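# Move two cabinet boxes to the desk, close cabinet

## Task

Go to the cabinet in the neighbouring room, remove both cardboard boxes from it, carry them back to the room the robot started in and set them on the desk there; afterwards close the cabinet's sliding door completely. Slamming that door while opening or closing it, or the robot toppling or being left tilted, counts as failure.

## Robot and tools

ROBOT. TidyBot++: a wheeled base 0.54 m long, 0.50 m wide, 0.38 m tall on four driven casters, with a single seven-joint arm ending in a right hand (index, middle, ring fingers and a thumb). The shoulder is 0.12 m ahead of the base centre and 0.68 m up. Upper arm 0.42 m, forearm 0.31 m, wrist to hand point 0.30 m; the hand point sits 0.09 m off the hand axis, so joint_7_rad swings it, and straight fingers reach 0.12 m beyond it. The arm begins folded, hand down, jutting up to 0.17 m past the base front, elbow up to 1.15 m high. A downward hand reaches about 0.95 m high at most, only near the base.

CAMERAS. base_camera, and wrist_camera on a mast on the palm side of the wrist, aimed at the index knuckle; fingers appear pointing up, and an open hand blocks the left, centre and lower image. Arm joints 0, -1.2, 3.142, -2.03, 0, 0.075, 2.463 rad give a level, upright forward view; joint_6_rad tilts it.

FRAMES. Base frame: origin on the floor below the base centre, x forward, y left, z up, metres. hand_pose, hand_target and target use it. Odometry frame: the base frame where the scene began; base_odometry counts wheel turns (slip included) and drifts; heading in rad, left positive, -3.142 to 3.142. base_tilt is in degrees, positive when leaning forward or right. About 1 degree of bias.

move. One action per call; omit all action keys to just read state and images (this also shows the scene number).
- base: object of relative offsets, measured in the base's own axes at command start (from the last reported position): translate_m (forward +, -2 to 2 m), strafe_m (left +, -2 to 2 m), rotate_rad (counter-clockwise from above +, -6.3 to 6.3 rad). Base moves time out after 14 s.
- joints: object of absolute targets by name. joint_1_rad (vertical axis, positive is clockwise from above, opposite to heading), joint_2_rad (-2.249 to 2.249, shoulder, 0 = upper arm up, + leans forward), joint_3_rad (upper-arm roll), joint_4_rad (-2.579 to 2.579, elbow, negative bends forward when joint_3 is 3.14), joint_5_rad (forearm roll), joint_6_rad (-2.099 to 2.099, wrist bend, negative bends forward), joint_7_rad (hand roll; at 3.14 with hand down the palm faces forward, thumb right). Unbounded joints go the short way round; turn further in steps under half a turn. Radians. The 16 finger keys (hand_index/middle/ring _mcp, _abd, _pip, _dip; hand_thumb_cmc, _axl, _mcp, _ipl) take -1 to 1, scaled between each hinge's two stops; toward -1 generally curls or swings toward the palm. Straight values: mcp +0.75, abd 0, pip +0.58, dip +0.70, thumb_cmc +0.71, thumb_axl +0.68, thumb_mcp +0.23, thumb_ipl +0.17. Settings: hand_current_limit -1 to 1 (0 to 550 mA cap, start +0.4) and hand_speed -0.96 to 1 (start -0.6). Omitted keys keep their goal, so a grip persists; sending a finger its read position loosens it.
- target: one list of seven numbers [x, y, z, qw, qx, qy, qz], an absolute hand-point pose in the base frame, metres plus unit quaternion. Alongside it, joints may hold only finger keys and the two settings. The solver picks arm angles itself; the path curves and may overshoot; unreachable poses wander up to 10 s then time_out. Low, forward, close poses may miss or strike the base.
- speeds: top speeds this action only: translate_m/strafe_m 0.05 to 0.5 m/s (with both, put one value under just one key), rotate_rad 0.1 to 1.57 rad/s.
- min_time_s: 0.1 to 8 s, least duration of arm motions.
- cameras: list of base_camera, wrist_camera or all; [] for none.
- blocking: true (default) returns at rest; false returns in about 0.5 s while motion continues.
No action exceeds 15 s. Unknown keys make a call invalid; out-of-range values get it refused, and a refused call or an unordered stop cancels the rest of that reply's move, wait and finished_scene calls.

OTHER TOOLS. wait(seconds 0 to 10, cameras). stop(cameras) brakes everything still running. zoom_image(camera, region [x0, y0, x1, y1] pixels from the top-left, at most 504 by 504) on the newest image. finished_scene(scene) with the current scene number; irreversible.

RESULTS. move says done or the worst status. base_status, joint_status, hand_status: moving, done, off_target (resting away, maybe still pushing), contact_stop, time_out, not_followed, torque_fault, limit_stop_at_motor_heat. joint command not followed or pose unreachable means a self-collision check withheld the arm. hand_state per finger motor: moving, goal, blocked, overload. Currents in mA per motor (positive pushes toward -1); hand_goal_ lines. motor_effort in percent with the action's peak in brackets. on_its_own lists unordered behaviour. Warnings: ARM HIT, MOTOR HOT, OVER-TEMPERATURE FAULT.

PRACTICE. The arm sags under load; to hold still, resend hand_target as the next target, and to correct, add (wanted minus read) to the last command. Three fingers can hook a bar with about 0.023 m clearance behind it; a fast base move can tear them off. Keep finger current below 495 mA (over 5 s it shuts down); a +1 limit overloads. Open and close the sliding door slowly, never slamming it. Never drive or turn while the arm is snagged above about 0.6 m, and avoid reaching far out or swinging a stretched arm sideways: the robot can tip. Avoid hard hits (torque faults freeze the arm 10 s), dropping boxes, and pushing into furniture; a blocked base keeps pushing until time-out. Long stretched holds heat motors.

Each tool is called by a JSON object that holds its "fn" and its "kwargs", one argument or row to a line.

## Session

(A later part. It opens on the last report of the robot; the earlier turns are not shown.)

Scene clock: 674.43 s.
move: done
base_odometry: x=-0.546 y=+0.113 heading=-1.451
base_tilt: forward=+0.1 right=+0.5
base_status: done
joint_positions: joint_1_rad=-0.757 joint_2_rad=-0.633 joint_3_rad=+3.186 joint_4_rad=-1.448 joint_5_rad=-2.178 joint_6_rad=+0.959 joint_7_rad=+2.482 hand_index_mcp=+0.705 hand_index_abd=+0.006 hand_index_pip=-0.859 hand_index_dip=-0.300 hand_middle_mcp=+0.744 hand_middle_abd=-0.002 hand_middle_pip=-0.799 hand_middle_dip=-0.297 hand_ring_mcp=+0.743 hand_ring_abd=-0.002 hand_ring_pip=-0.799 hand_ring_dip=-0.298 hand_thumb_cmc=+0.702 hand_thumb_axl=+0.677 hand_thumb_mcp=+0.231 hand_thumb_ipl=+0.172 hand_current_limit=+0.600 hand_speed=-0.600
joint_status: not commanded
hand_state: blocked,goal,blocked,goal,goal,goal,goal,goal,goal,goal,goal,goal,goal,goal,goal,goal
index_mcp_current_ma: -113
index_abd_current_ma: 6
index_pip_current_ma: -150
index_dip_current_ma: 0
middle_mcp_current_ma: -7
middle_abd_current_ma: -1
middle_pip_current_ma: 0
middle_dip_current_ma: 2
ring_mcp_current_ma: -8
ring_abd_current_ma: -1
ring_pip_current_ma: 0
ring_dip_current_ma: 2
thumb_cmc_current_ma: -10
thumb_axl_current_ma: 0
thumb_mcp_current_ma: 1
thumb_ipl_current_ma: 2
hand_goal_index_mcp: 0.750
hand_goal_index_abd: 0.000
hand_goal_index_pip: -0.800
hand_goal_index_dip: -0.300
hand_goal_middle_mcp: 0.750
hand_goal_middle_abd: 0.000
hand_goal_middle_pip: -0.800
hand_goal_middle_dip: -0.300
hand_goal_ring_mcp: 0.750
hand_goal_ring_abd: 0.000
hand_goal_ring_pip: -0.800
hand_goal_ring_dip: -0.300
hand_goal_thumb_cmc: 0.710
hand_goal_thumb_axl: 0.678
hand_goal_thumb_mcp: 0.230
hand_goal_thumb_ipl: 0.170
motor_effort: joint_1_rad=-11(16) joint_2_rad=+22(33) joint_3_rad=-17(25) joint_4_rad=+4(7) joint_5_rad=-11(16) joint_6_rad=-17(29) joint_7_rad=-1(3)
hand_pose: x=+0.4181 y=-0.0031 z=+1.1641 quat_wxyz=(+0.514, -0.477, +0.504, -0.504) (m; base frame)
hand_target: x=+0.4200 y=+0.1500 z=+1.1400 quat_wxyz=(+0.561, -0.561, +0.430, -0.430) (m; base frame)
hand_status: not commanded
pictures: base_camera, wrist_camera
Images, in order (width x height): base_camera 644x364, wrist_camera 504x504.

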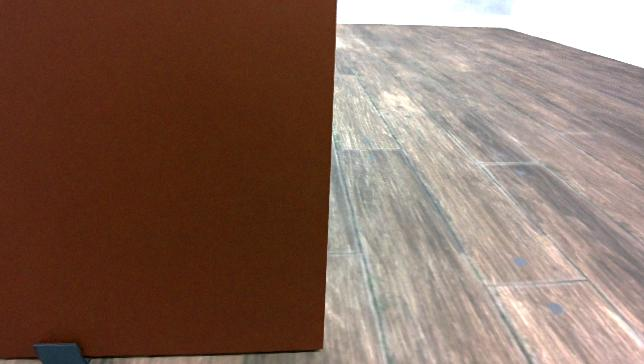

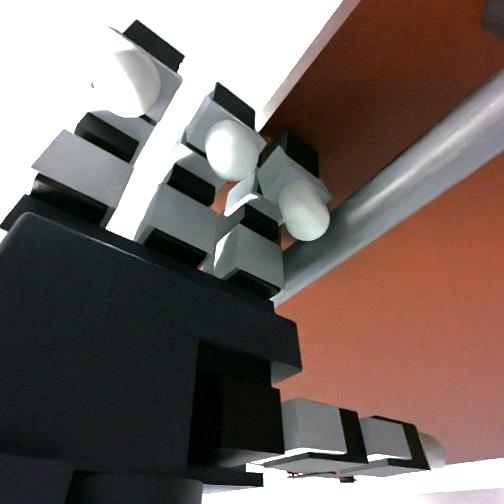

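{"fn": "move", "kwargs": {
  "base": {"strafe_m":0.19, "translate_m":-0.008},
  "speeds": {"strafe_m":0.07},
  "cameras": ["all"]
}}

Scene clock: 680.40 s.
move: done
base_odometry: x=-0.359 y=+0.144 heading=-1.451
base_tilt: forward=+0.1 right=+0.5
base_status: done
joint_positions: joint_1_rad=-0.756 joint_2_rad=-0.642 joint_3_rad=+3.188 joint_4_rad=-1.448 joint_5_rad=-2.174 joint_6_rad=+0.963 joint_7_rad=+2.482 hand_index_mcp=+0.692 hand_index_abd=+0.018 hand_index_pip=-0.859 hand_index_dip=-0.300 hand_middle_mcp=+0.744 hand_middle_abd=-0.002 hand_middle_pip=-0.799 hand_middle_dip=-0.297 hand_ring_mcp=+0.743 hand_ring_abd=-0.002 hand_ring_pip=-0.799 hand_ring_dip=-0.298 hand_thumb_cmc=+0.702 hand_thumb_axl=+0.677 hand_thumb_mcp=+0.231 hand_thumb_ipl=+0.172 hand_current_limit=+0.600 hand_speed=-0.600
joint_status: not commanded
hand_state: blocked,goal,blocked,goal,goal,goal,goal,goal,goal,goal,goal,goal,goal,goal,goal,goal
index_mcp_current_ma: -157
index_abd_current_ma: 24
index_pip_current_ma: -149
index_dip_current_ma: 0
middle_mcp_current_ma: -7
middle_abd_current_ma: -1
middle_pip_current_ma: 0
middle_dip_current_ma: 2
ring_mcp_current_ma: -8
ring_abd_current_ma: -1
ring_pip_current_ma: 0
ring_dip_current_ma: 2
thumb_cmc_current_ma: -10
thumb_axl_current_ma: 0
thumb_mcp_current_ma: 1
thumb_ipl_current_ma: 2
hand_goal_index_mcp: 0.750
hand_goal_index_abd: 0.000
hand_goal_index_pip: -0.800
hand_goal_index_dip: -0.300
hand_goal_middle_mcp: 0.750
hand_goal_middle_abd: 0.000
hand_goal_middle_pip: -0.800
hand_goal_middle_dip: -0.300
hand_goal_ring_mcp: 0.750
hand_goal_ring_abd: 0.000
hand_goal_ring_pip: -0.800
hand_goal_ring_dip: -0.300
hand_goal_thumb_cmc: 0.710
hand_goal_thumb_axl: 0.678
hand_goal_thumb_mcp: 0.230
hand_goal_thumb_ipl: 0.170
motor_effort: joint_1_rad=-11(16) joint_2_rad=+26(32) joint_3_rad=-17(27) joint_4_rad=+7(9) joint_5_rad=-10(17) joint_6_rad=-21(28) joint_7_rad=-2(3)
hand_pose: x=+0.4152 y=-0.0088 z=+1.1652 quat_wxyz=(+0.514, -0.473, +0.506, -0.506) (m; base frame)
hand_target: x=+0.4200 y=+0.1500 z=+1.1400 quat_wxyz=(+0.561, -0.561, +0.430, -0.430) (m; base frame)
hand_status: not commanded
pictures: base_camera, wrist_camera
Images, in order (width x height): base_camera 644x364, wrist_camera 504x504.

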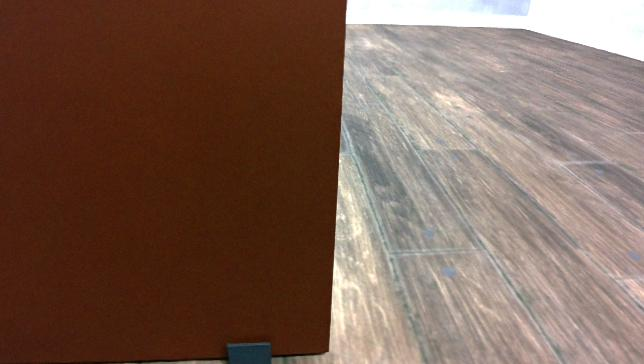

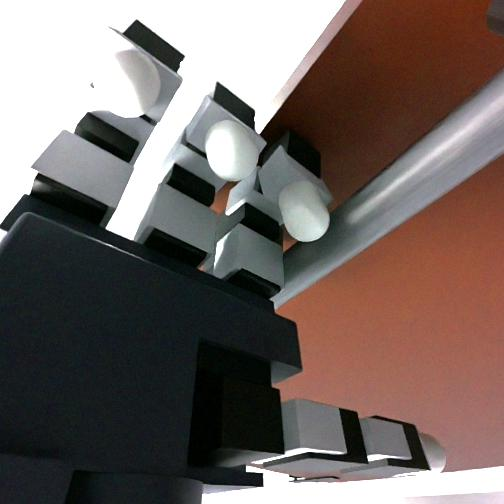

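{"fn": "move", "kwargs": {
  "base": {"strafe_m":-0.15},
  "speeds": {"strafe_m":0.15}
}}

{"fn": "move", "kwargs": {
  "base": {"translate_m":-0.35,"strafe_m":-0.25},
  "speeds": {"translate_m":0.3}
}}

{"fn": "move", "kwargs": {
  "joints": {"joint_1_rad":0,"joint_2_rad":-1.2,"joint_3_rad":3.142,"joint_4_rad":-2.03,"joint_5_rad":0,"joint_6_rad":0.075,"joint_7_rad":2.39,"hand_index_mcp":1,"hand_middle_mcp":1,"hand_ring_mcp":1,"hand_index_pip":0.58,"hand_middle_pip":0.58,"hand_ring_pip":0.58,"hand_index_dip":0.7,"hand_middle_dip":0.7,"hand_ring_dip":0.7,"hand_index_abd":-0.62,"hand_middle_abd":-0.62,"hand_ring_abd":-0.62,"hand_thumb_mcp":0.9,"hand_thumb_ipl":0.9},
  "min_time_s": 4,
  "cameras": ["all"]
}}

Scene clock: 688.80 s.
move: done
base_odometry: x=-0.508 y=+0.126 heading=-1.451
base_tilt: forward=+0.2 right=+0.4
base_status: done
joint_positions: joint_1_rad=-0.825 joint_2_rad=-0.541 joint_3_rad=+3.075 joint_4_rad=-1.456 joint_5_rad=-2.213 joint_6_rad=+0.883 joint_7_rad=+2.482 hand_index_mcp=+0.721 hand_index_abd=-0.004 hand_index_pip=-0.817 hand_index_dip=-0.300 hand_middle_mcp=+0.744 hand_middle_abd=-0.002 hand_middle_pip=-0.799 hand_middle_dip=-0.297 hand_ring_mcp=+0.743 hand_ring_abd=-0.002 hand_ring_pip=-0.799 hand_ring_dip=-0.298 hand_thumb_cmc=+0.702 hand_thumb_axl=+0.677 hand_thumb_mcp=+0.231 hand_thumb_ipl=+0.172 hand_current_limit=+0.600 hand_speed=-0.600
joint_status: not commanded
hand_state: blocked,goal,goal,goal,goal,goal,goal,goal,goal,goal,goal,goal,goal,goal,goal,goal
index_mcp_current_ma: -60
index_abd_current_ma: -3
index_pip_current_ma: -28
index_dip_current_ma: 0
middle_mcp_current_ma: -7
middle_abd_current_ma: -1
middle_pip_current_ma: 0
middle_dip_current_ma: 2
ring_mcp_current_ma: -8
ring_abd_current_ma: -1
ring_pip_current_ma: 0
ring_dip_current_ma: 2
thumb_cmc_current_ma: -10
thumb_axl_current_ma: 0
thumb_mcp_current_ma: 1
thumb_ipl_current_ma: 2
hand_goal_index_mcp: 0.750
hand_goal_index_abd: 0.000
hand_goal_index_pip: -0.800
hand_goal_index_dip: -0.300
hand_goal_middle_mcp: 0.750
hand_goal_middle_abd: 0.000
hand_goal_middle_pip: -0.800
hand_goal_middle_dip: -0.300
hand_goal_ring_mcp: 0.750
hand_goal_ring_abd: 0.000
hand_goal_ring_pip: -0.800
hand_goal_ring_dip: -0.300
hand_goal_thumb_cmc: 0.710
hand_goal_thumb_axl: 0.678
hand_goal_thumb_mcp: 0.230
hand_goal_thumb_ipl: 0.170
motor_effort: joint_1_rad=+1(11) joint_2_rad=+4(26) joint_3_rad=+1(17) joint_4_rad=+13(14) joint_5_rad=+5(10) joint_6_rad=-6(21) joint_7_rad=+0(2)
hand_pose: x=+0.4179 y=+0.1203 z=+1.1595 quat_wxyz=(+0.549, -0.552, +0.419, -0.467) (m; base frame)
hand_target: x=+0.4200 y=+0.1500 z=+1.1400 quat_wxyz=(+0.561, -0.561, +0.430, -0.430) (m; base frame)
hand_status: not commanded
pictures: none

Scene clock: 691.17 s.
move: done
base_odometry: x=-0.798 y=+0.444 heading=-1.451
base_tilt: forward=+0.2 right=+0.5
base_status: done
joint_positions: joint_1_rad=-0.825 joint_2_rad=-0.524 joint_3_rad=+3.075 joint_4_rad=-1.464 joint_5_rad=-2.213 joint_6_rad=+0.883 joint_7_rad=+2.482 hand_index_mcp=+0.734 hand_index_abd=-0.003 hand_index_pip=-0.803 hand_index_dip=-0.300 hand_middle_mcp=+0.744 hand_middle_abd=-0.002 hand_middle_pip=-0.799 hand_middle_dip=-0.297 hand_ring_mcp=+0.743 hand_ring_abd=-0.002 hand_ring_pip=-0.799 hand_ring_dip=-0.298 hand_thumb_cmc=+0.702 hand_thumb_axl=+0.677 hand_thumb_mcp=+0.231 hand_thumb_ipl=+0.172 hand_current_limit=+0.600 hand_speed=-0.600
joint_status: not commanded
hand_state: goal,goal,goal,goal,goal,goal,goal,goal,goal,goal,goal,goal,goal,goal,goal,goal
index_mcp_current_ma: -26
index_abd_current_ma: -2
index_pip_current_ma: -2
index_dip_current_ma: 0
middle_mcp_current_ma: -7
middle_abd_current_ma: -1
middle_pip_current_ma: 0
middle_dip_current_ma: 2
ring_mcp_current_ma: -8
ring_abd_current_ma: -1
ring_pip_current_ma: 0
ring_dip_current_ma: 2
thumb_cmc_current_ma: -10
thumb_axl_current_ma: 0
thumb_mcp_current_ma: 1
thumb_ipl_current_ma: 2
hand_goal_index_mcp: 0.750
hand_goal_index_abd: 0.000
hand_goal_index_pip: -0.800
hand_goal_index_dip: -0.300
hand_goal_middle_mcp: 0.750
hand_goal_middle_abd: 0.000
hand_goal_middle_pip: -0.800
hand_goal_middle_dip: -0.300
hand_goal_ring_mcp: 0.750
hand_goal_ring_abd: 0.000
hand_goal_ring_pip: -0.800
hand_goal_ring_dip: -0.300
hand_goal_thumb_cmc: 0.710
hand_goal_thumb_axl: 0.678
hand_goal_thumb_mcp: 0.230
hand_goal_thumb_ipl: 0.170
motor_effort: joint_1_rad=+0(1) joint_2_rad=+1(4) joint_3_rad=+1(1) joint_4_rad=+14(16) joint_5_rad=+4(5) joint_6_rad=-6(6) joint_7_rad=-1(1)
hand_pose: x=+0.4240 y=+0.1267 z=+1.1506 quat_wxyz=(+0.540, -0.561, +0.419, -0.467) (m; base frame)
hand_target: x=+0.4200 y=+0.1500 z=+1.1400 quat_wxyz=(+0.561, -0.561, +0.430, -0.430) (m; base frame)
hand_status: not commanded
pictures: none

Scene clock: 695.83 s.
move: done
base_odometry: x=-0.798 y=+0.444 heading=-1.451
base_tilt: forward=+0.1 right=+0.5
base_status: not commanded
joint_positions: joint_1_rad=-0.012 joint_2_rad=-1.178 joint_3_rad=+3.121 joint_4_rad=-2.004 joint_5_rad=-0.055 joint_6_rad=+0.114 joint_7_rad=+2.462 hand_index_mcp=+1.000 hand_index_abd=-0.617 hand_index_pip=+0.579 hand_index_dip=+0.697 hand_middle_mcp=+1.000 hand_middle_abd=-0.617 hand_middle_pip=+0.579 hand_middle_dip=+0.697 hand_ring_mcp=+1.000 hand_ring_abd=-0.617 hand_ring_pip=+0.579 hand_ring_dip=+0.698 hand_thumb_cmc=+0.710 hand_thumb_axl=+0.678 hand_thumb_mcp=+0.897 hand_thumb_ipl=+0.897 hand_current_limit=+0.600 hand_speed=-0.600
joint_status: all done
hand_state: goal,goal,goal,goal,goal,goal,goal,goal,goal,goal,goal,goal,goal,goal,goal,goal
index_mcp_current_ma: 0
index_abd_current_ma: 2
index_pip_current_ma: 0
index_dip_current_ma: -2
middle_mcp_current_ma: 0
middle_abd_current_ma: 2
middle_pip_current_ma: 0
middle_dip_current_ma: -2
ring_mcp_current_ma: 0
ring_abd_current_ma: 2
ring_pip_current_ma: 0
ring_dip_current_ma: -2
thumb_cmc_current_ma: 0
thumb_axl_current_ma: 0
thumb_mcp_current_ma: -3
thumb_ipl_current_ma: -4
hand_goal_index_mcp: 1.000
hand_goal_index_abd: -0.620
hand_goal_index_pip: 0.580
hand_goal_index_dip: 0.700
hand_goal_middle_mcp: 1.000
hand_goal_middle_abd: -0.620
hand_goal_middle_pip: 0.580
hand_goal_middle_dip: 0.700
hand_goal_ring_mcp: 1.000
hand_goal_ring_abd: -0.620
hand_goal_ring_pip: 0.580
hand_goal_ring_dip: 0.700
hand_goal_thumb_cmc: 0.710
hand_goal_thumb_axl: 0.678
hand_goal_thumb_mcp: 0.900
hand_goal_thumb_ipl: 0.900
motor_effort: joint_1_rad=+0(1) joint_2_rad=+16(17) joint_3_rad=+1(3) joint_4_rad=+12(15) joint_5_rad=+0(6) joint_6_rad=+6(7) joint_7_rad=-1(2)
hand_pose: x=+0.1235 y=-0.0625 z=+1.3160 quat_wxyz=(-0.376, -0.315, -0.150, -0.859) (m; base frame)
hand_target: x=+0.1314 y=-0.0735 z=+1.2979 quat_wxyz=(-0.370, -0.338, -0.147, -0.853) (m; base frame)
hand_status: not commanded
pictures: base_camera, wrist_camera
Images, in order (width x height): base_camera 644x364, wrist_camera 504x504.

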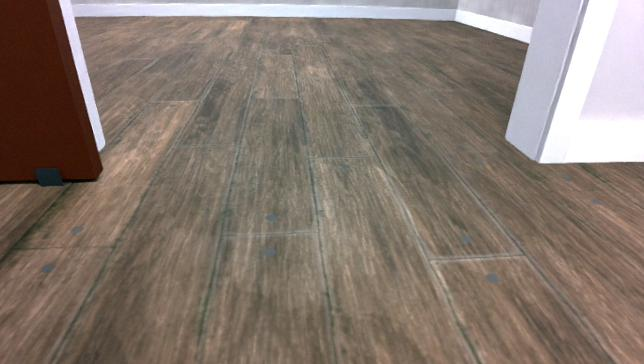

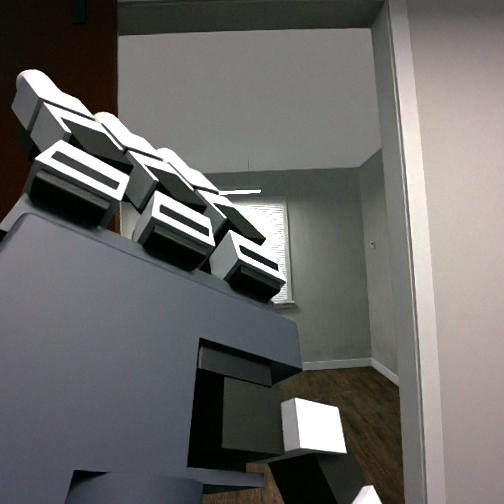

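{"fn": "move", "kwargs": {
  "base": {"strafe_m":-0.05}
}}

{"fn": "move", "kwargs": {
  "base": {"translate_m":0.6},
  "speeds": {"translate_m":0.4},
  "cameras": ["all"]
}}

Scene clock: 703.07 s.
move: done
base_odometry: x=-0.848 y=+0.438 heading=-1.451
base_tilt: forward=+0.2 right=+0.4
base_status: done
joint_positions: joint_1_rad=-0.009 joint_2_rad=-1.178 joint_3_rad=+3.132 joint_4_rad=-2.005 joint_5_rad=-0.054 joint_6_rad=+0.113 joint_7_rad=+2.461 hand_index_mcp=+1.000 hand_index_abd=-0.617 hand_index_pip=+0.579 hand_index_dip=+0.697 hand_middle_mcp=+1.000 hand_middle_abd=-0.617 hand_middle_pip=+0.579 hand_middle_dip=+0.697 hand_ring_mcp=+1.000 hand_ring_abd=-0.618 hand_ring_pip=+0.580 hand_ring_dip=+0.698 hand_thumb_cmc=+0.710 hand_thumb_axl=+0.678 hand_thumb_mcp=+0.898 hand_thumb_ipl=+0.897 hand_current_limit=+0.600 hand_speed=-0.600
joint_status: not commanded
hand_state: goal,goal,goal,goal,goal,goal,goal,goal,goal,goal,goal,goal,goal,goal,goal,goal
index_mcp_current_ma: 0
index_abd_current_ma: 2
index_pip_current_ma: 0
index_dip_current_ma: -2
middle_mcp_current_ma: 0
middle_abd_current_ma: 2
middle_pip_current_ma: 0
middle_dip_current_ma: -2
ring_mcp_current_ma: 0
ring_abd_current_ma: 2
ring_pip_current_ma: 0
ring_dip_current_ma: -2
thumb_cmc_current_ma: 0
thumb_axl_current_ma: 0
thumb_mcp_current_ma: -3
thumb_ipl_current_ma: -4
hand_goal_index_mcp: 1.000
hand_goal_index_abd: -0.620
hand_goal_index_pip: 0.580
hand_goal_index_dip: 0.700
hand_goal_middle_mcp: 1.000
hand_goal_middle_abd: -0.620
hand_goal_middle_pip: 0.580
hand_goal_middle_dip: 0.700
hand_goal_ring_mcp: 1.000
hand_goal_ring_abd: -0.620
hand_goal_ring_pip: 0.580
hand_goal_ring_dip: 0.700
hand_goal_thumb_cmc: 0.710
hand_goal_thumb_axl: 0.678
hand_goal_thumb_mcp: 0.900
hand_goal_thumb_ipl: 0.900
motor_effort: joint_1_rad=-1(2) joint_2_rad=+16(16) joint_3_rad=+1(3) joint_4_rad=+12(14) joint_5_rad=+0(1) joint_6_rad=+7(7) joint_7_rad=+0(1)
hand_pose: x=+0.1230 y=-0.0686 z=+1.3153 quat_wxyz=(-0.378, -0.318, -0.145, -0.857) (m; base frame)
hand_target: x=+0.1314 y=-0.0735 z=+1.2979 quat_wxyz=(-0.370, -0.338, -0.147, -0.853) (m; base frame)
hand_status: not commanded
pictures: none

Scene clock: 705.73 s.
move: done
base_odometry: x=-0.777 y=-0.158 heading=-1.451
base_tilt: forward=+0.2 right=+0.4
base_status: done
joint_positions: joint_1_rad=-0.009 joint_2_rad=-1.183 joint_3_rad=+3.132 joint_4_rad=-2.008 joint_5_rad=-0.054 joint_6_rad=+0.110 joint_7_rad=+2.461 hand_index_mcp=+1.000 hand_index_abd=-0.617 hand_index_pip=+0.579 hand_index_dip=+0.697 hand_middle_mcp=+1.000 hand_middle_abd=-0.618 hand_middle_pip=+0.579 hand_middle_dip=+0.697 hand_ring_mcp=+1.000 hand_ring_abd=-0.618 hand_ring_pip=+0.580 hand_ring_dip=+0.698 hand_thumb_cmc=+0.710 hand_thumb_axl=+0.678 hand_thumb_mcp=+0.898 hand_thumb_ipl=+0.897 hand_current_limit=+0.600 hand_speed=-0.600
joint_status: not commanded
hand_state: goal,goal,goal,goal,goal,goal,goal,goal,goal,goal,goal,goal,goal,goal,goal,goal
index_mcp_current_ma: 0
index_abd_current_ma: 2
index_pip_current_ma: 0
index_dip_current_ma: -2
middle_mcp_current_ma: 0
middle_abd_current_ma: 2
middle_pip_current_ma: 0
middle_dip_current_ma: -2
ring_mcp_current_ma: 0
ring_abd_current_ma: 2
ring_pip_current_ma: 0
ring_dip_current_ma: -2
thumb_cmc_current_ma: 0
thumb_axl_current_ma: 0
thumb_mcp_current_ma: -3
thumb_ipl_current_ma: -4
hand_goal_index_mcp: 1.000
hand_goal_index_abd: -0.620
hand_goal_index_pip: 0.580
hand_goal_index_dip: 0.700
hand_goal_middle_mcp: 1.000
hand_goal_middle_abd: -0.620
hand_goal_middle_pip: 0.580
hand_goal_middle_dip: 0.700
hand_goal_ring_mcp: 1.000
hand_goal_ring_abd: -0.620
hand_goal_ring_pip: 0.580
hand_goal_ring_dip: 0.700
hand_goal_thumb_cmc: 0.710
hand_goal_thumb_axl: 0.678
hand_goal_thumb_mcp: 0.900
hand_goal_thumb_ipl: 0.900
motor_effort: joint_1_rad=+0(1) joint_2_rad=+16(17) joint_3_rad=+1(2) joint_4_rad=+13(14) joint_5_rad=+0(1) joint_6_rad=+7(7) joint_7_rad=-1(1)
hand_pose: x=+0.1223 y=-0.0686 z=+1.3135 quat_wxyz=(-0.378, -0.318, -0.145, -0.857) (m; base frame)
hand_target: x=+0.1314 y=-0.0735 z=+1.2979 quat_wxyz=(-0.370, -0.338, -0.147, -0.853) (m; base frame)
hand_status: not commanded
pictures: base_camera, wrist_camera
Images, in order (width x height): base_camera 644x364, wrist_camera 504x504.

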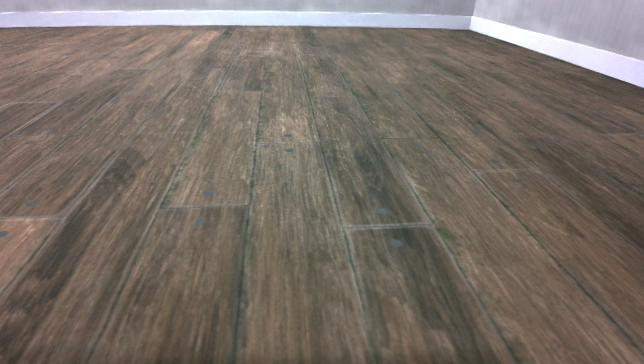

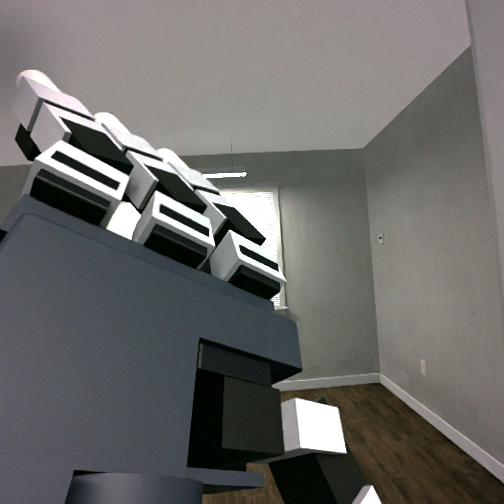

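{"fn": "move", "kwargs": {
  "base": {"translate_m":0.8},
  "speeds": {"translate_m":0.4}
}}

{"fn": "move", "kwargs": {
  "joints": {"joint_1_rad":-0.8},
  "cameras": ["wrist_camera"]
}}

{"fn": "move", "kwargs": {
  "joints": {"joint_1_rad":-1.6},
  "cameras": ["wrist_camera"]
}}

{"fn": "move", "kwargs": {
  "joints": {"joint_1_rad":-2.4},
  "cameras": ["wrist_camera"]
}}

{"fn": "move", "kwargs": {
  "joints": {"joint_1_rad":0.8},
  "cameras": ["wrist_camera"]
}}

{"fn": "move", "kwargs": {
  "joints": {"joint_1_rad":1.8},
  "cameras": ["wrist_camera"]
}}

Scene clock: 714.47 s.
move: done
base_odometry: x=-0.681 y=-0.953 heading=-1.451
base_tilt: forward=+0.1 right=+0.4
base_status: done
joint_positions: joint_1_rad=-0.009 joint_2_rad=-1.186 joint_3_rad=+3.132 joint_4_rad=-2.009 joint_5_rad=-0.053 joint_6_rad=+0.109 joint_7_rad=+2.461 hand_index_mcp=+1.000 hand_index_abd=-0.617 hand_index_pip=+0.579 hand_index_dip=+0.697 hand_middle_mcp=+1.000 hand_middle_abd=-0.618 hand_middle_pip=+0.579 hand_middle_dip=+0.697 hand_ring_mcp=+1.000 hand_ring_abd=-0.618 hand_ring_pip=+0.580 hand_ring_dip=+0.698 hand_thumb_cmc=+0.710 hand_thumb_axl=+0.678 hand_thumb_mcp=+0.898 hand_thumb_ipl=+0.897 hand_current_limit=+0.600 hand_speed=-0.600
joint_status: not commanded
hand_state: goal,goal,goal,goal,goal,goal,goal,goal,goal,goal,goal,goal,goal,goal,goal,goal
index_mcp_current_ma: 0
index_abd_current_ma: 2
index_pip_current_ma: 0
index_dip_current_ma: -2
middle_mcp_current_ma: 0
middle_abd_current_ma: 2
middle_pip_current_ma: 0
middle_dip_current_ma: -2
ring_mcp_current_ma: 0
ring_abd_current_ma: 2
ring_pip_current_ma: 0
ring_dip_current_ma: -2
thumb_cmc_current_ma: 0
thumb_axl_current_ma: 0
thumb_mcp_current_ma: -3
thumb_ipl_current_ma: -4
hand_goal_index_mcp: 1.000
hand_goal_index_abd: -0.620
hand_goal_index_pip: 0.580
hand_goal_index_dip: 0.700
hand_goal_middle_mcp: 1.000
hand_goal_middle_abd: -0.620
hand_goal_middle_pip: 0.580
hand_goal_middle_dip: 0.700
hand_goal_ring_mcp: 1.000
hand_goal_ring_abd: -0.620
hand_goal_ring_pip: 0.580
hand_goal_ring_dip: 0.700
hand_goal_thumb_cmc: 0.710
hand_goal_thumb_axl: 0.678
hand_goal_thumb_mcp: 0.900
hand_goal_thumb_ipl: 0.900
motor_effort: joint_1_rad=+0(1) joint_2_rad=+16(18) joint_3_rad=+1(2) joint_4_rad=+12(14) joint_5_rad=+0(1) joint_6_rad=+7(8) joint_7_rad=-1(1)
hand_pose: x=+0.1214 y=-0.0686 z=+1.3128 quat_wxyz=(-0.378, -0.318, -0.145, -0.857) (m; base frame)
hand_target: x=+0.1314 y=-0.0735 z=+1.2979 quat_wxyz=(-0.370, -0.338, -0.147, -0.853) (m; base frame)
hand_status: not commanded
pictures: none

Scene clock: 716.53 s.
move: done
base_odometry: x=-0.681 y=-0.953 heading=-1.451
base_tilt: forward=+0.2 right=+0.4
base_status: not commanded
joint_positions: joint_1_rad=-0.785 joint_2_rad=-1.186 joint_3_rad=+3.132 joint_4_rad=-2.009 joint_5_rad=-0.053 joint_6_rad=+0.109 joint_7_rad=+2.461 hand_index_mcp=+1.000 hand_index_abd=-0.617 hand_index_pip=+0.579 hand_index_dip=+0.697 hand_middle_mcp=+1.000 hand_middle_abd=-0.618 hand_middle_pip=+0.579 hand_middle_dip=+0.697 hand_ring_mcp=+1.000 hand_ring_abd=-0.618 hand_ring_pip=+0.580 hand_ring_dip=+0.698 hand_thumb_cmc=+0.710 hand_thumb_axl=+0.678 hand_thumb_mcp=+0.898 hand_thumb_ipl=+0.897 hand_current_limit=+0.600 hand_speed=-0.600
joint_status: all done
hand_state: goal,goal,goal,goal,goal,goal,goal,goal,goal,goal,goal,goal,goal,goal,goal,goal
index_mcp_current_ma: 0
index_abd_current_ma: 2
index_pip_current_ma: 0
index_dip_current_ma: -2
middle_mcp_current_ma: 0
middle_abd_current_ma: 2
middle_pip_current_ma: 0
middle_dip_current_ma: -2
ring_mcp_current_ma: 0
ring_abd_current_ma: 2
ring_pip_current_ma: 0
ring_dip_current_ma: -2
thumb_cmc_current_ma: 0
thumb_axl_current_ma: 0
thumb_mcp_current_ma: -3
thumb_ipl_current_ma: -4
hand_goal_index_mcp: 1.000
hand_goal_index_abd: -0.620
hand_goal_index_pip: 0.580
hand_goal_index_dip: 0.700
hand_goal_middle_mcp: 1.000
hand_goal_middle_abd: -0.620
hand_goal_middle_pip: 0.580
hand_goal_middle_dip: 0.700
hand_goal_ring_mcp: 1.000
hand_goal_ring_abd: -0.620
hand_goal_ring_pip: 0.580
hand_goal_ring_dip: 0.700
hand_goal_thumb_cmc: 0.710
hand_goal_thumb_axl: 0.678
hand_goal_thumb_mcp: 0.900
hand_goal_thumb_ipl: 0.900
motor_effort: joint_1_rad=+0(1) joint_2_rad=+16(16) joint_3_rad=+1(2) joint_4_rad=+12(14) joint_5_rad=+0(1) joint_6_rad=+6(7) joint_7_rad=-1(1)
hand_pose: x=+0.1688 y=-0.0473 z=+1.3128 quat_wxyz=(-0.025, -0.239, -0.255, -0.936) (m; base frame)
hand_target: x=+0.1804 y=-0.0423 z=+1.2979 quat_wxyz=(-0.009, -0.254, -0.267, -0.930) (m; base frame)
hand_status: not commanded
pictures: wrist_camera
Images, in order (width x height): wrist_camera 504x504.

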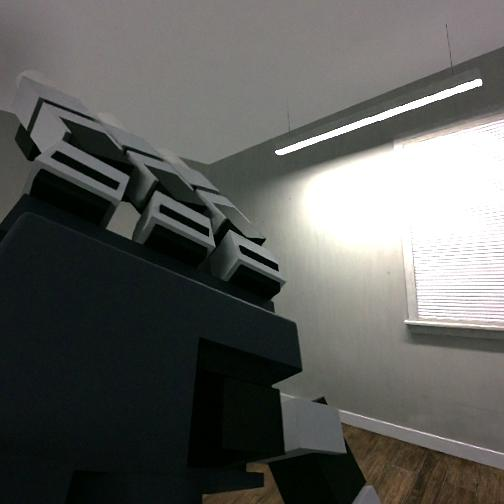

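Scene clock: 718.60 s.
move: done
base_odometry: x=-0.681 y=-0.953 heading=-1.451
base_tilt: forward=+0.2 right=+0.5
base_status: not commanded
joint_positions: joint_1_rad=-1.585 joint_2_rad=-1.186 joint_3_rad=+3.132 joint_4_rad=-2.009 joint_5_rad=-0.053 joint_6_rad=+0.109 joint_7_rad=+2.461 hand_index_mcp=+1.000 hand_index_abd=-0.617 hand_index_pip=+0.579 hand_index_dip=+0.697 hand_middle_mcp=+1.000 hand_middle_abd=-0.618 hand_middle_pip=+0.579 hand_middle_dip=+0.697 hand_ring_mcp=+1.000 hand_ring_abd=-0.618 hand_ring_pip=+0.580 hand_ring_dip=+0.698 hand_thumb_cmc=+0.710 hand_thumb_axl=+0.678 hand_thumb_mcp=+0.898 hand_thumb_ipl=+0.897 hand_current_limit=+0.600 hand_speed=-0.600
joint_status: all done
hand_state: goal,goal,goal,goal,goal,goal,goal,goal,goal,goal,goal,goal,goal,goal,goal,goal
index_mcp_current_ma: 0
index_abd_current_ma: 2
index_pip_current_ma: 0
index_dip_current_ma: -2
middle_mcp_current_ma: 0
middle_abd_current_ma: 2
middle_pip_current_ma: 0
middle_dip_current_ma: -2
ring_mcp_current_ma: 0
ring_abd_current_ma: 2
ring_pip_current_ma: 0
ring_dip_current_ma: -2
thumb_cmc_current_ma: 0
thumb_axl_current_ma: 0
thumb_mcp_current_ma: -3
thumb_ipl_current_ma: -4
hand_goal_index_mcp: 1.000
hand_goal_index_abd: -0.620
hand_goal_index_pip: 0.580
hand_goal_index_dip: 0.700
hand_goal_middle_mcp: 1.000
hand_goal_middle_abd: -0.620
hand_goal_middle_pip: 0.580
hand_goal_middle_dip: 0.700
hand_goal_ring_mcp: 1.000
hand_goal_ring_abd: -0.620
hand_goal_ring_pip: 0.580
hand_goal_ring_dip: 0.700
hand_goal_thumb_cmc: 0.710
hand_goal_thumb_axl: 0.678
hand_goal_thumb_mcp: 0.900
hand_goal_thumb_ipl: 0.900
motor_effort: joint_1_rad=+0(2) joint_2_rad=+16(16) joint_3_rad=+2(2) joint_4_rad=+12(13) joint_5_rad=+0(1) joint_6_rad=+6(7) joint_7_rad=-1(1)
hand_pose: x=+0.1876 y=+0.0028 z=+1.3128 quat_wxyz=(+0.341, -0.121, -0.328, -0.872) (m; base frame)
hand_target: x=+0.1921 y=+0.0146 z=+1.2979 quat_wxyz=(+0.354, -0.130, -0.345, -0.860) (m; base frame)
hand_status: not commanded
pictures: wrist_camera
Images, in order (width x height): wrist_camera 504x504.

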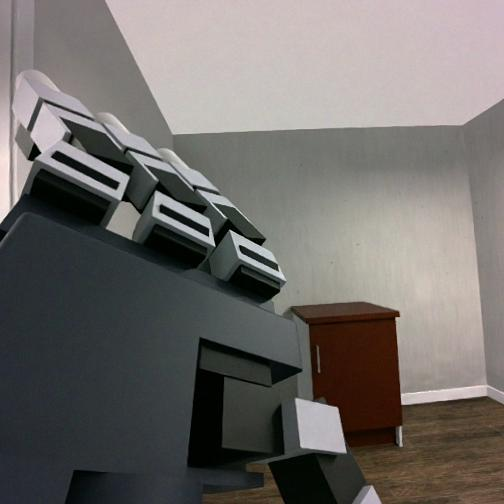

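Scene clock: 720.67 s.
move: done
base_odometry: x=-0.681 y=-0.953 heading=-1.451
base_tilt: forward=+0.2 right=+0.4
base_status: not commanded
joint_positions: joint_1_rad=-2.385 joint_2_rad=-1.186 joint_3_rad=+3.132 joint_4_rad=-2.009 joint_5_rad=-0.053 joint_6_rad=+0.109 joint_7_rad=+2.461 hand_index_mcp=+1.000 hand_index_abd=-0.617 hand_index_pip=+0.579 hand_index_dip=+0.697 hand_middle_mcp=+1.000 hand_middle_abd=-0.618 hand_middle_pip=+0.579 hand_middle_dip=+0.697 hand_ring_mcp=+1.000 hand_ring_abd=-0.618 hand_ring_pip=+0.580 hand_ring_dip=+0.698 hand_thumb_cmc=+0.710 hand_thumb_axl=+0.678 hand_thumb_mcp=+0.898 hand_thumb_ipl=+0.897 hand_current_limit=+0.600 hand_speed=-0.600
joint_status: all done
hand_state: goal,goal,goal,goal,goal,goal,goal,goal,goal,goal,goal,goal,goal,goal,goal,goal
index_mcp_current_ma: 0
index_abd_current_ma: 2
index_pip_current_ma: 0
index_dip_current_ma: -2
middle_mcp_current_ma: 0
middle_abd_current_ma: 2
middle_pip_current_ma: 0
middle_dip_current_ma: -2
ring_mcp_current_ma: 0
ring_abd_current_ma: 2
ring_pip_current_ma: 0
ring_dip_current_ma: -2
thumb_cmc_current_ma: 0
thumb_axl_current_ma: 0
thumb_mcp_current_ma: -3
thumb_ipl_current_ma: -4
hand_goal_index_mcp: 1.000
hand_goal_index_abd: -0.620
hand_goal_index_pip: 0.580
hand_goal_index_dip: 0.700
hand_goal_middle_mcp: 1.000
hand_goal_middle_abd: -0.620
hand_goal_middle_pip: 0.580
hand_goal_middle_dip: 0.700
hand_goal_ring_mcp: 1.000
hand_goal_ring_abd: -0.620
hand_goal_ring_pip: 0.580
hand_goal_ring_dip: 0.700
hand_goal_thumb_cmc: 0.710
hand_goal_thumb_axl: 0.678
hand_goal_thumb_mcp: 0.900
hand_goal_thumb_ipl: 0.900
motor_effort: joint_1_rad=+0(2) joint_2_rad=+16(16) joint_3_rad=+2(2) joint_4_rad=+13(13) joint_5_rad=+0(1) joint_6_rad=+6(7) joint_7_rad=+0(1)
hand_pose: x=+0.1648 y=+0.0512 z=+1.3128 quat_wxyz=(+0.654, +0.016, -0.349, -0.671) (m; base frame)
hand_target: x=+0.1595 y=+0.0626 z=+1.2979 quat_wxyz=(+0.661, +0.014, -0.368, -0.654) (m; base frame)
hand_status: not commanded
pictures: wrist_camera
Images, in order (width x height): wrist_camera 504x504.

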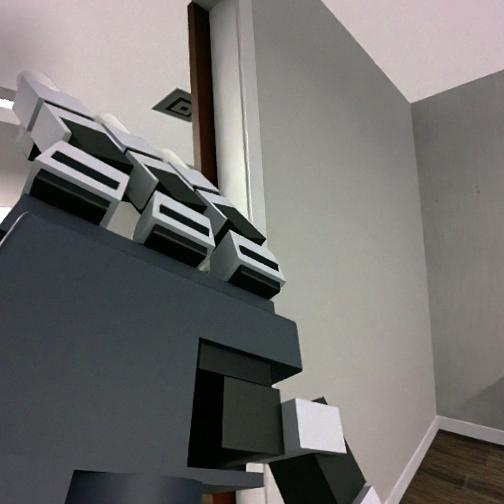

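Scene clock: 724.57 s.
move: done
base_odometry: x=-0.681 y=-0.953 heading=-1.451
base_tilt: forward=+0.1 right=+0.4
base_status: not commanded
joint_positions: joint_1_rad=-5.468 joint_2_rad=-1.186 joint_3_rad=+3.132 joint_4_rad=-2.009 joint_5_rad=-0.053 joint_6_rad=+0.109 joint_7_rad=+2.461 hand_index_mcp=+1.000 hand_index_abd=-0.617 hand_index_pip=+0.579 hand_index_dip=+0.697 hand_middle_mcp=+1.000 hand_middle_abd=-0.618 hand_middle_pip=+0.579 hand_middle_dip=+0.697 hand_ring_mcp=+1.000 hand_ring_abd=-0.618 hand_ring_pip=+0.580 hand_ring_dip=+0.698 hand_thumb_cmc=+0.710 hand_thumb_axl=+0.678 hand_thumb_mcp=+0.898 hand_thumb_ipl=+0.897 hand_current_limit=+0.600 hand_speed=-0.600
joint_status: all done
hand_state: goal,goal,goal,goal,goal,goal,goal,goal,goal,goal,goal,goal,goal,goal,goal,goal
index_mcp_current_ma: 0
index_abd_current_ma: 2
index_pip_current_ma: 0
index_dip_current_ma: -2
middle_mcp_current_ma: 0
middle_abd_current_ma: 2
middle_pip_current_ma: 0
middle_dip_current_ma: -2
ring_mcp_current_ma: 0
ring_abd_current_ma: 2
ring_pip_current_ma: 0
ring_dip_current_ma: -2
thumb_cmc_current_ma: 0
thumb_axl_current_ma: 0
thumb_mcp_current_ma: -3
thumb_ipl_current_ma: -4
hand_goal_index_mcp: 1.000
hand_goal_index_abd: -0.620
hand_goal_index_pip: 0.580
hand_goal_index_dip: 0.700
hand_goal_middle_mcp: 1.000
hand_goal_middle_abd: -0.620
hand_goal_middle_pip: 0.580
hand_goal_middle_dip: 0.700
hand_goal_ring_mcp: 1.000
hand_goal_ring_abd: -0.620
hand_goal_ring_pip: 0.580
hand_goal_ring_dip: 0.700
hand_goal_thumb_cmc: 0.710
hand_goal_thumb_axl: 0.678
hand_goal_thumb_mcp: 0.900
hand_goal_thumb_ipl: 0.900
motor_effort: joint_1_rad=+0(2) joint_2_rad=+16(17) joint_3_rad=+0(2) joint_4_rad=+13(13) joint_5_rad=+0(1) joint_6_rad=+6(7) joint_7_rad=-1(1)
hand_pose: x=+0.0703 y=-0.0484 z=+1.3128 quat_wxyz=(+0.689, +0.350, +0.006, +0.634) (m; base frame)
hand_target: x=+0.0749 y=-0.0601 z=+1.2979 quat_wxyz=(+0.673, +0.369, +0.003, +0.641) (m; base frame)
hand_status: not commanded
pictures: wrist_camera
Images, in order (width x height): wrist_camera 504x504.

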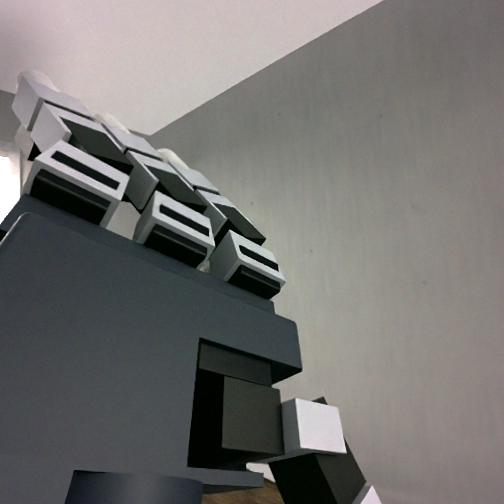

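Scene clock: 726.87 s.
move: done
base_odometry: x=-0.681 y=-0.953 heading=-1.451
base_tilt: forward=+0.2 right=+0.4
base_status: not commanded
joint_positions: joint_1_rad=-4.498 joint_2_rad=-1.186 joint_3_rad=+3.132 joint_4_rad=-2.009 joint_5_rad=-0.053 joint_6_rad=+0.109 joint_7_rad=+2.461 hand_index_mcp=+1.000 hand_index_abd=-0.617 hand_index_pip=+0.579 hand_index_dip=+0.697 hand_middle_mcp=+1.000 hand_middle_abd=-0.618 hand_middle_pip=+0.579 hand_middle_dip=+0.697 hand_ring_mcp=+1.000 hand_ring_abd=-0.618 hand_ring_pip=+0.580 hand_ring_dip=+0.698 hand_thumb_cmc=+0.710 hand_thumb_axl=+0.678 hand_thumb_mcp=+0.898 hand_thumb_ipl=+0.897 hand_current_limit=+0.600 hand_speed=-0.600
joint_status: all done
hand_state: goal,goal,goal,goal,goal,goal,goal,goal,goal,goal,goal,goal,goal,goal,goal,goal
index_mcp_current_ma: 0
index_abd_current_ma: 2
index_pip_current_ma: 0
index_dip_current_ma: -2
middle_mcp_current_ma: 0
middle_abd_current_ma: 2
middle_pip_current_ma: 0
middle_dip_current_ma: -2
ring_mcp_current_ma: 0
ring_abd_current_ma: 2
ring_pip_current_ma: 0
ring_dip_current_ma: -2
thumb_cmc_current_ma: 0
thumb_axl_current_ma: 0
thumb_mcp_current_ma: -3
thumb_ipl_current_ma: -4
hand_goal_index_mcp: 1.000
hand_goal_index_abd: -0.620
hand_goal_index_pip: 0.580
hand_goal_index_dip: 0.700
hand_goal_middle_mcp: 1.000
hand_goal_middle_abd: -0.620
hand_goal_middle_pip: 0.580
hand_goal_middle_dip: 0.700
hand_goal_ring_mcp: 1.000
hand_goal_ring_abd: -0.620
hand_goal_ring_pip: 0.580
hand_goal_ring_dip: 0.700
hand_goal_thumb_cmc: 0.710
hand_goal_thumb_axl: 0.678
hand_goal_thumb_mcp: 0.900
hand_goal_thumb_ipl: 0.900
motor_effort: joint_1_rad=+0(2) joint_2_rad=+16(16) joint_3_rad=+1(3) joint_4_rad=+13(14) joint_5_rad=+0(1) joint_6_rad=+7(7) joint_7_rad=-1(1)
hand_pose: x=+0.0515 y=+0.0129 z=+1.3128 quat_wxyz=(+0.906, +0.312, -0.158, +0.239) (m; base frame)
hand_target: x=+0.0446 y=+0.0046 z=+1.2979 quat_wxyz=(+0.898, +0.325, -0.174, +0.240) (m; base frame)
hand_status: not commanded
pictures: wrist_camera
Images, in order (width x height): wrist_camera 504x504.

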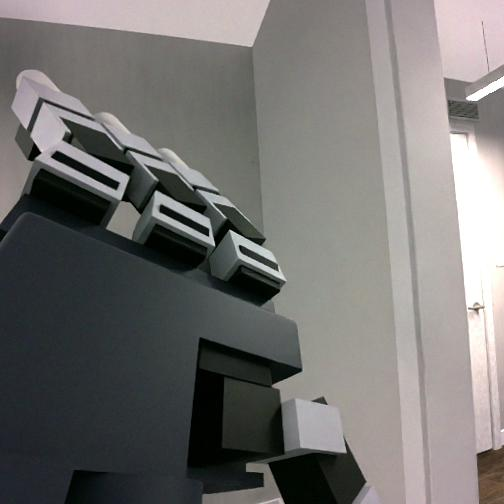

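{"fn": "move", "kwargs": {
  "base": {"rotate_rad":1.5},
  "joints": {"joint_1_rad":0,"joint_6_rad":-0.05},
  "cameras": ["all"]
}}

{"fn": "zoom_image", "kwargs": {
  "camera": "wrist_camera",
  "region": [250, 250, 504, 504]
}}

Scene clock: 738.40 s.
move: done
base_odometry: x=-0.682 y=-0.953 heading=+0.048
base_tilt: forward=+0.1 right=+0.4
base_status: done
joint_positions: joint_1_rad=-6.268 joint_2_rad=-1.189 joint_3_rad=+3.132 joint_4_rad=-2.009 joint_5_rad=-0.053 joint_6_rad=-0.009 joint_7_rad=+2.461 hand_index_mcp=+1.000 hand_index_abd=-0.617 hand_index_pip=+0.579 hand_index_dip=+0.697 hand_middle_mcp=+1.000 hand_middle_abd=-0.618 hand_middle_pip=+0.579 hand_middle_dip=+0.697 hand_ring_mcp=+1.000 hand_ring_abd=-0.618 hand_ring_pip=+0.580 hand_ring_dip=+0.698 hand_thumb_cmc=+0.710 hand_thumb_axl=+0.678 hand_thumb_mcp=+0.898 hand_thumb_ipl=+0.897 hand_current_limit=+0.600 hand_speed=-0.600
joint_status: all done
hand_state: goal,goal,goal,goal,goal,goal,goal,goal,goal,goal,goal,goal,goal,goal,goal,goal
index_mcp_current_ma: 0
index_abd_current_ma: 2
index_pip_current_ma: 0
index_dip_current_ma: -2
middle_mcp_current_ma: 0
middle_abd_current_ma: 2
middle_pip_current_ma: 0
middle_dip_current_ma: -2
ring_mcp_current_ma: 0
ring_abd_current_ma: 2
ring_pip_current_ma: 0
ring_dip_current_ma: -2
thumb_cmc_current_ma: 0
thumb_axl_current_ma: 0
thumb_mcp_current_ma: -3
thumb_ipl_current_ma: -4
hand_goal_index_mcp: 1.000
hand_goal_index_abd: -0.620
hand_goal_index_pip: 0.580
hand_goal_index_dip: 0.700
hand_goal_middle_mcp: 1.000
hand_goal_middle_abd: -0.620
hand_goal_middle_pip: 0.580
hand_goal_middle_dip: 0.700
hand_goal_ring_mcp: 1.000
hand_goal_ring_abd: -0.620
hand_goal_ring_pip: 0.580
hand_goal_ring_dip: 0.700
hand_goal_thumb_cmc: 0.710
hand_goal_thumb_axl: 0.678
hand_goal_thumb_mcp: 0.900
hand_goal_thumb_ipl: 0.900
motor_effort: joint_1_rad=+0(2) joint_2_rad=+16(18) joint_3_rad=+1(3) joint_4_rad=+13(13) joint_5_rad=+0(1) joint_6_rad=+7(8) joint_7_rad=-1(1)
hand_pose: x=+0.1477 y=-0.0673 z=+1.2924 quat_wxyz=(+0.378, +0.367, +0.166, +0.833) (m; base frame)
hand_target: x=+0.1615 y=-0.0735 z=+1.2744 quat_wxyz=(+0.360, +0.391, +0.169, +0.830) (m; base frame)
hand_status: not commanded
pictures: base_camera, wrist_camera
Images, in order (width x height): base_camera 644x364, wrist_camera 504x504.

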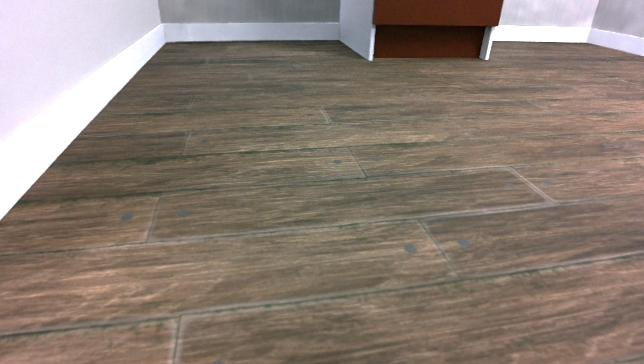

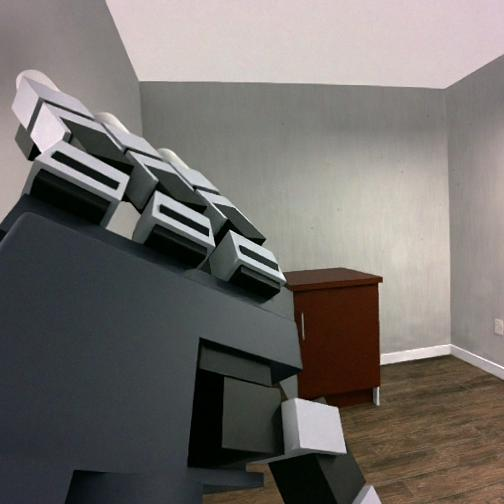

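Scaled by 1.984 from the camera's 504x504 image, which has a finer 720x720 frame.

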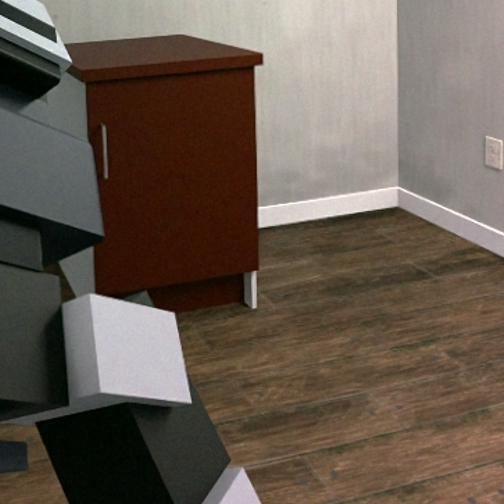

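{"fn": "move", "kwargs": {
  "base": {"rotate_rad":0.1}
}}

{"fn": "move", "kwargs": {
  "base": {"translate_m":0.8,"strafe_m":-0.45},
  "joints": {"joint_6_rad":-0.35},
  "cameras": ["all"]
}}

Scene clock: 765.73 s.
move: done
base_odometry: x=-0.682 y=-0.953 heading=+0.148
base_tilt: forward=+0.1 right=+0.4
base_status: done
joint_positions: joint_1_rad=-6.272 joint_2_rad=-1.189 joint_3_rad=+3.132 joint_4_rad=-2.009 joint_5_rad=-0.053 joint_6_rad=-0.010 joint_7_rad=+2.461 hand_index_mcp=+1.000 hand_index_abd=-0.617 hand_index_pip=+0.579 hand_index_dip=+0.697 hand_middle_mcp=+1.000 hand_middle_abd=-0.618 hand_middle_pip=+0.579 hand_middle_dip=+0.697 hand_ring_mcp=+1.000 hand_ring_abd=-0.618 hand_ring_pip=+0.580 hand_ring_dip=+0.698 hand_thumb_cmc=+0.710 hand_thumb_axl=+0.678 hand_thumb_mcp=+0.898 hand_thumb_ipl=+0.897 hand_current_limit=+0.600 hand_speed=-0.600
joint_status: not commanded
hand_state: goal,goal,goal,goal,goal,goal,goal,goal,goal,goal,goal,goal,goal,goal,goal,goal
index_mcp_current_ma: 0
index_abd_current_ma: 2
index_pip_current_ma: 0
index_dip_current_ma: -2
middle_mcp_current_ma: 0
middle_abd_current_ma: 2
middle_pip_current_ma: 0
middle_dip_current_ma: -2
ring_mcp_current_ma: 0
ring_abd_current_ma: 2
ring_pip_current_ma: 0
ring_dip_current_ma: -2
thumb_cmc_current_ma: 0
thumb_axl_current_ma: 0
thumb_mcp_current_ma: -3
thumb_ipl_current_ma: -4
hand_goal_index_mcp: 1.000
hand_goal_index_abd: -0.620
hand_goal_index_pip: 0.580
hand_goal_index_dip: 0.700
hand_goal_middle_mcp: 1.000
hand_goal_middle_abd: -0.620
hand_goal_middle_pip: 0.580
hand_goal_middle_dip: 0.700
hand_goal_ring_mcp: 1.000
hand_goal_ring_abd: -0.620
hand_goal_ring_pip: 0.580
hand_goal_ring_dip: 0.700
hand_goal_thumb_cmc: 0.710
hand_goal_thumb_axl: 0.678
hand_goal_thumb_mcp: 0.900
hand_goal_thumb_ipl: 0.900
motor_effort: joint_1_rad=+0(1) joint_2_rad=+15(16) joint_3_rad=+1(2) joint_4_rad=+12(14) joint_5_rad=+0(1) joint_6_rad=+7(8) joint_7_rad=-1(1)
hand_pose: x=+0.1481 y=-0.0672 z=+1.2923 quat_wxyz=(+0.377, +0.367, +0.166, +0.834) (m; base frame)
hand_target: x=+0.1615 y=-0.0735 z=+1.2744 quat_wxyz=(+0.360, +0.391, +0.169, +0.830) (m; base frame)
hand_status: not commanded
pictures: none

Scene clock: 768.80 s.
move: done
base_odometry: x=+0.176 y=-1.280 heading=+0.148
base_tilt: forward=+0.2 right=+0.4
base_status: done
joint_positions: joint_1_rad=-6.273 joint_2_rad=-1.193 joint_3_rad=+3.132 joint_4_rad=-2.019 joint_5_rad=-0.053 joint_6_rad=-0.317 joint_7_rad=+2.461 hand_index_mcp=+1.000 hand_index_abd=-0.617 hand_index_pip=+0.580 hand_index_dip=+0.697 hand_middle_mcp=+1.000 hand_middle_abd=-0.618 hand_middle_pip=+0.580 hand_middle_dip=+0.697 hand_ring_mcp=+1.000 hand_ring_abd=-0.618 hand_ring_pip=+0.580 hand_ring_dip=+0.698 hand_thumb_cmc=+0.711 hand_thumb_axl=+0.677 hand_thumb_mcp=+0.898 hand_thumb_ipl=+0.897 hand_current_limit=+0.600 hand_speed=-0.600
joint_status: all done
hand_state: goal,goal,goal,goal,goal,goal,goal,goal,goal,goal,goal,goal,goal,goal,goal,goal
index_mcp_current_ma: 0
index_abd_current_ma: 2
index_pip_current_ma: 0
index_dip_current_ma: -2
middle_mcp_current_ma: 0
middle_abd_current_ma: 1
middle_pip_current_ma: 0
middle_dip_current_ma: -2
ring_mcp_current_ma: 0
ring_abd_current_ma: 1
ring_pip_current_ma: 0
ring_dip_current_ma: -1
thumb_cmc_current_ma: 1
thumb_axl_current_ma: 0
thumb_mcp_current_ma: -3
thumb_ipl_current_ma: -4
hand_goal_index_mcp: 1.000
hand_goal_index_abd: -0.620
hand_goal_index_pip: 0.580
hand_goal_index_dip: 0.700
hand_goal_middle_mcp: 1.000
hand_goal_middle_abd: -0.620
hand_goal_middle_pip: 0.580
hand_goal_middle_dip: 0.700
hand_goal_ring_mcp: 1.000
hand_goal_ring_abd: -0.620
hand_goal_ring_pip: 0.580
hand_goal_ring_dip: 0.700
hand_goal_thumb_cmc: 0.710
hand_goal_thumb_axl: 0.678
hand_goal_thumb_mcp: 0.900
hand_goal_thumb_ipl: 0.900
motor_effort: joint_1_rad=+0(1) joint_2_rad=+15(19) joint_3_rad=+2(3) joint_4_rad=+14(15) joint_5_rad=+0(1) joint_6_rad=+9(11) joint_7_rad=-1(1)
hand_pose: x=+0.2138 y=-0.0633 z=+1.2200 quat_wxyz=(+0.344, +0.490, +0.228, +0.768) (m; base frame)
hand_target: x=+0.2198 y=-0.0735 z=+1.2043 quat_wxyz=(+0.331, +0.510, +0.221, +0.762) (m; base frame)
hand_status: not commanded
pictures: base_camera, wrist_camera
Images, in order (width x height): base_camera 644x364, wrist_camera 504x504.

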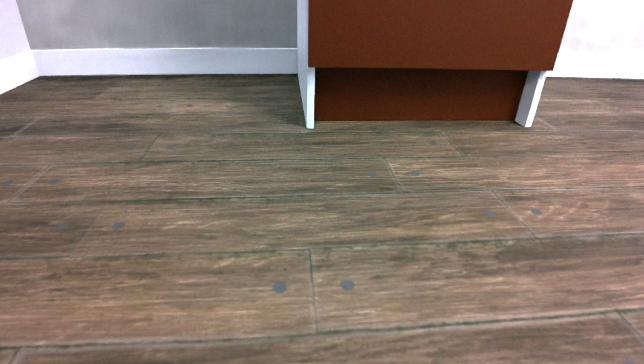

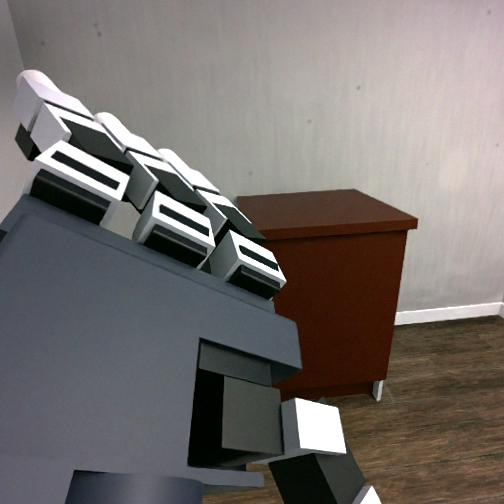

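{"fn": "move", "kwargs": {
  "base": {"rotate_rad":0.045},
  "joints": {"joint_6_rad":-0.45,"joint_1_rad":-0.35},
  "cameras": ["all"]
}}

{"fn": "zoom_image", "kwargs": {
  "camera": "wrist_camera",
  "region": [250, 100, 504, 450]
}}

Scene clock: 776.73 s.
move: done
base_odometry: x=+0.176 y=-1.280 heading=+0.193
base_tilt: forward=+0.1 right=+0.5
base_status: done
joint_positions: joint_1_rad=-6.619 joint_2_rad=-1.193 joint_3_rad=+3.132 joint_4_rad=-2.019 joint_5_rad=-0.052 joint_6_rad=-0.407 joint_7_rad=+2.461 hand_index_mcp=+1.000 hand_index_abd=-0.617 hand_index_pip=+0.580 hand_index_dip=+0.697 hand_middle_mcp=+1.000 hand_middle_abd=-0.618 hand_middle_pip=+0.580 hand_middle_dip=+0.697 hand_ring_mcp=+1.000 hand_ring_abd=-0.618 hand_ring_pip=+0.580 hand_ring_dip=+0.698 hand_thumb_cmc=+0.711 hand_thumb_axl=+0.677 hand_thumb_mcp=+0.898 hand_thumb_ipl=+0.897 hand_current_limit=+0.600 hand_speed=-0.600
joint_status: all done
hand_state: goal,goal,goal,goal,goal,goal,goal,goal,goal,goal,goal,goal,goal,goal,goal,goal
index_mcp_current_ma: 0
index_abd_current_ma: 2
index_pip_current_ma: 0
index_dip_current_ma: -2
middle_mcp_current_ma: 0
middle_abd_current_ma: 1
middle_pip_current_ma: 0
middle_dip_current_ma: -2
ring_mcp_current_ma: 0
ring_abd_current_ma: 1
ring_pip_current_ma: 0
ring_dip_current_ma: -1
thumb_cmc_current_ma: 1
thumb_axl_current_ma: 0
thumb_mcp_current_ma: -3
thumb_ipl_current_ma: -4
hand_goal_index_mcp: 1.000
hand_goal_index_abd: -0.620
hand_goal_index_pip: 0.580
hand_goal_index_dip: 0.700
hand_goal_middle_mcp: 1.000
hand_goal_middle_abd: -0.620
hand_goal_middle_pip: 0.580
hand_goal_middle_dip: 0.700
hand_goal_ring_mcp: 1.000
hand_goal_ring_abd: -0.620
hand_goal_ring_pip: 0.580
hand_goal_ring_dip: 0.700
hand_goal_thumb_cmc: 0.710
hand_goal_thumb_axl: 0.678
hand_goal_thumb_mcp: 0.900
hand_goal_thumb_ipl: 0.900
motor_effort: joint_1_rad=+0(2) joint_2_rad=+14(15) joint_3_rad=+2(2) joint_4_rad=+14(15) joint_5_rad=+0(1) joint_6_rad=+9(10) joint_7_rad=-1(1)
hand_pose: x=+0.2428 y=-0.0215 z=+1.1966 quat_wxyz=(+0.200, +0.473, +0.332, +0.791) (m; base frame)
hand_target: x=+0.2524 y=-0.0295 z=+1.1775 quat_wxyz=(+0.186, +0.498, +0.329, +0.780) (m; base frame)
hand_status: not commanded
pictures: base_camera, wrist_camera
Images, in order (width x height): base_camera 644x364, wrist_camera 504x504.

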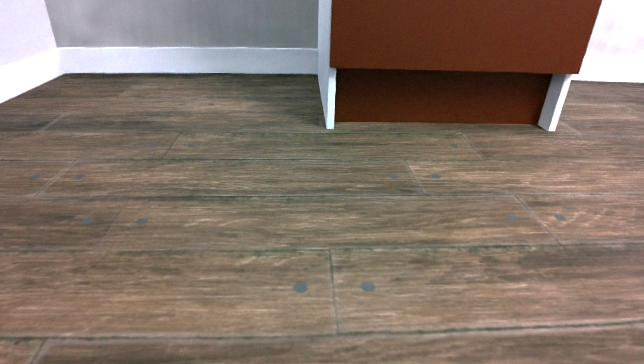

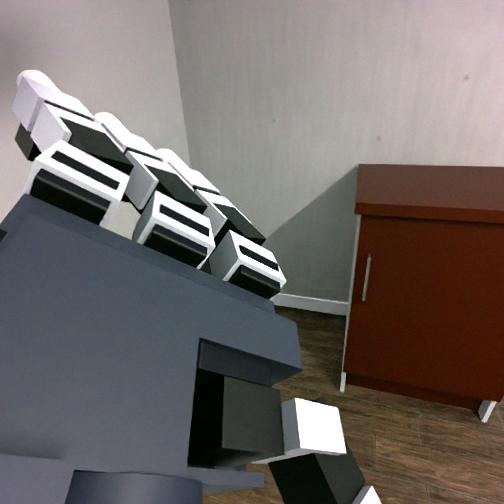

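Scaled by 1.440 from the camera's 504x504 image, which has a finer 720x720 frame.

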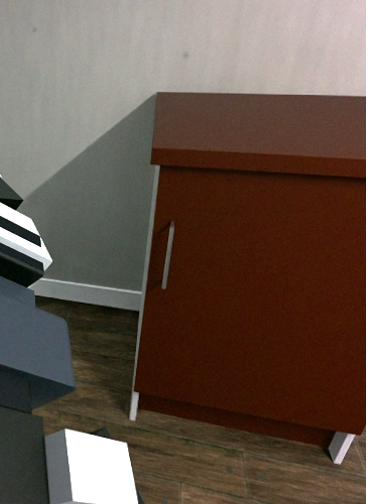

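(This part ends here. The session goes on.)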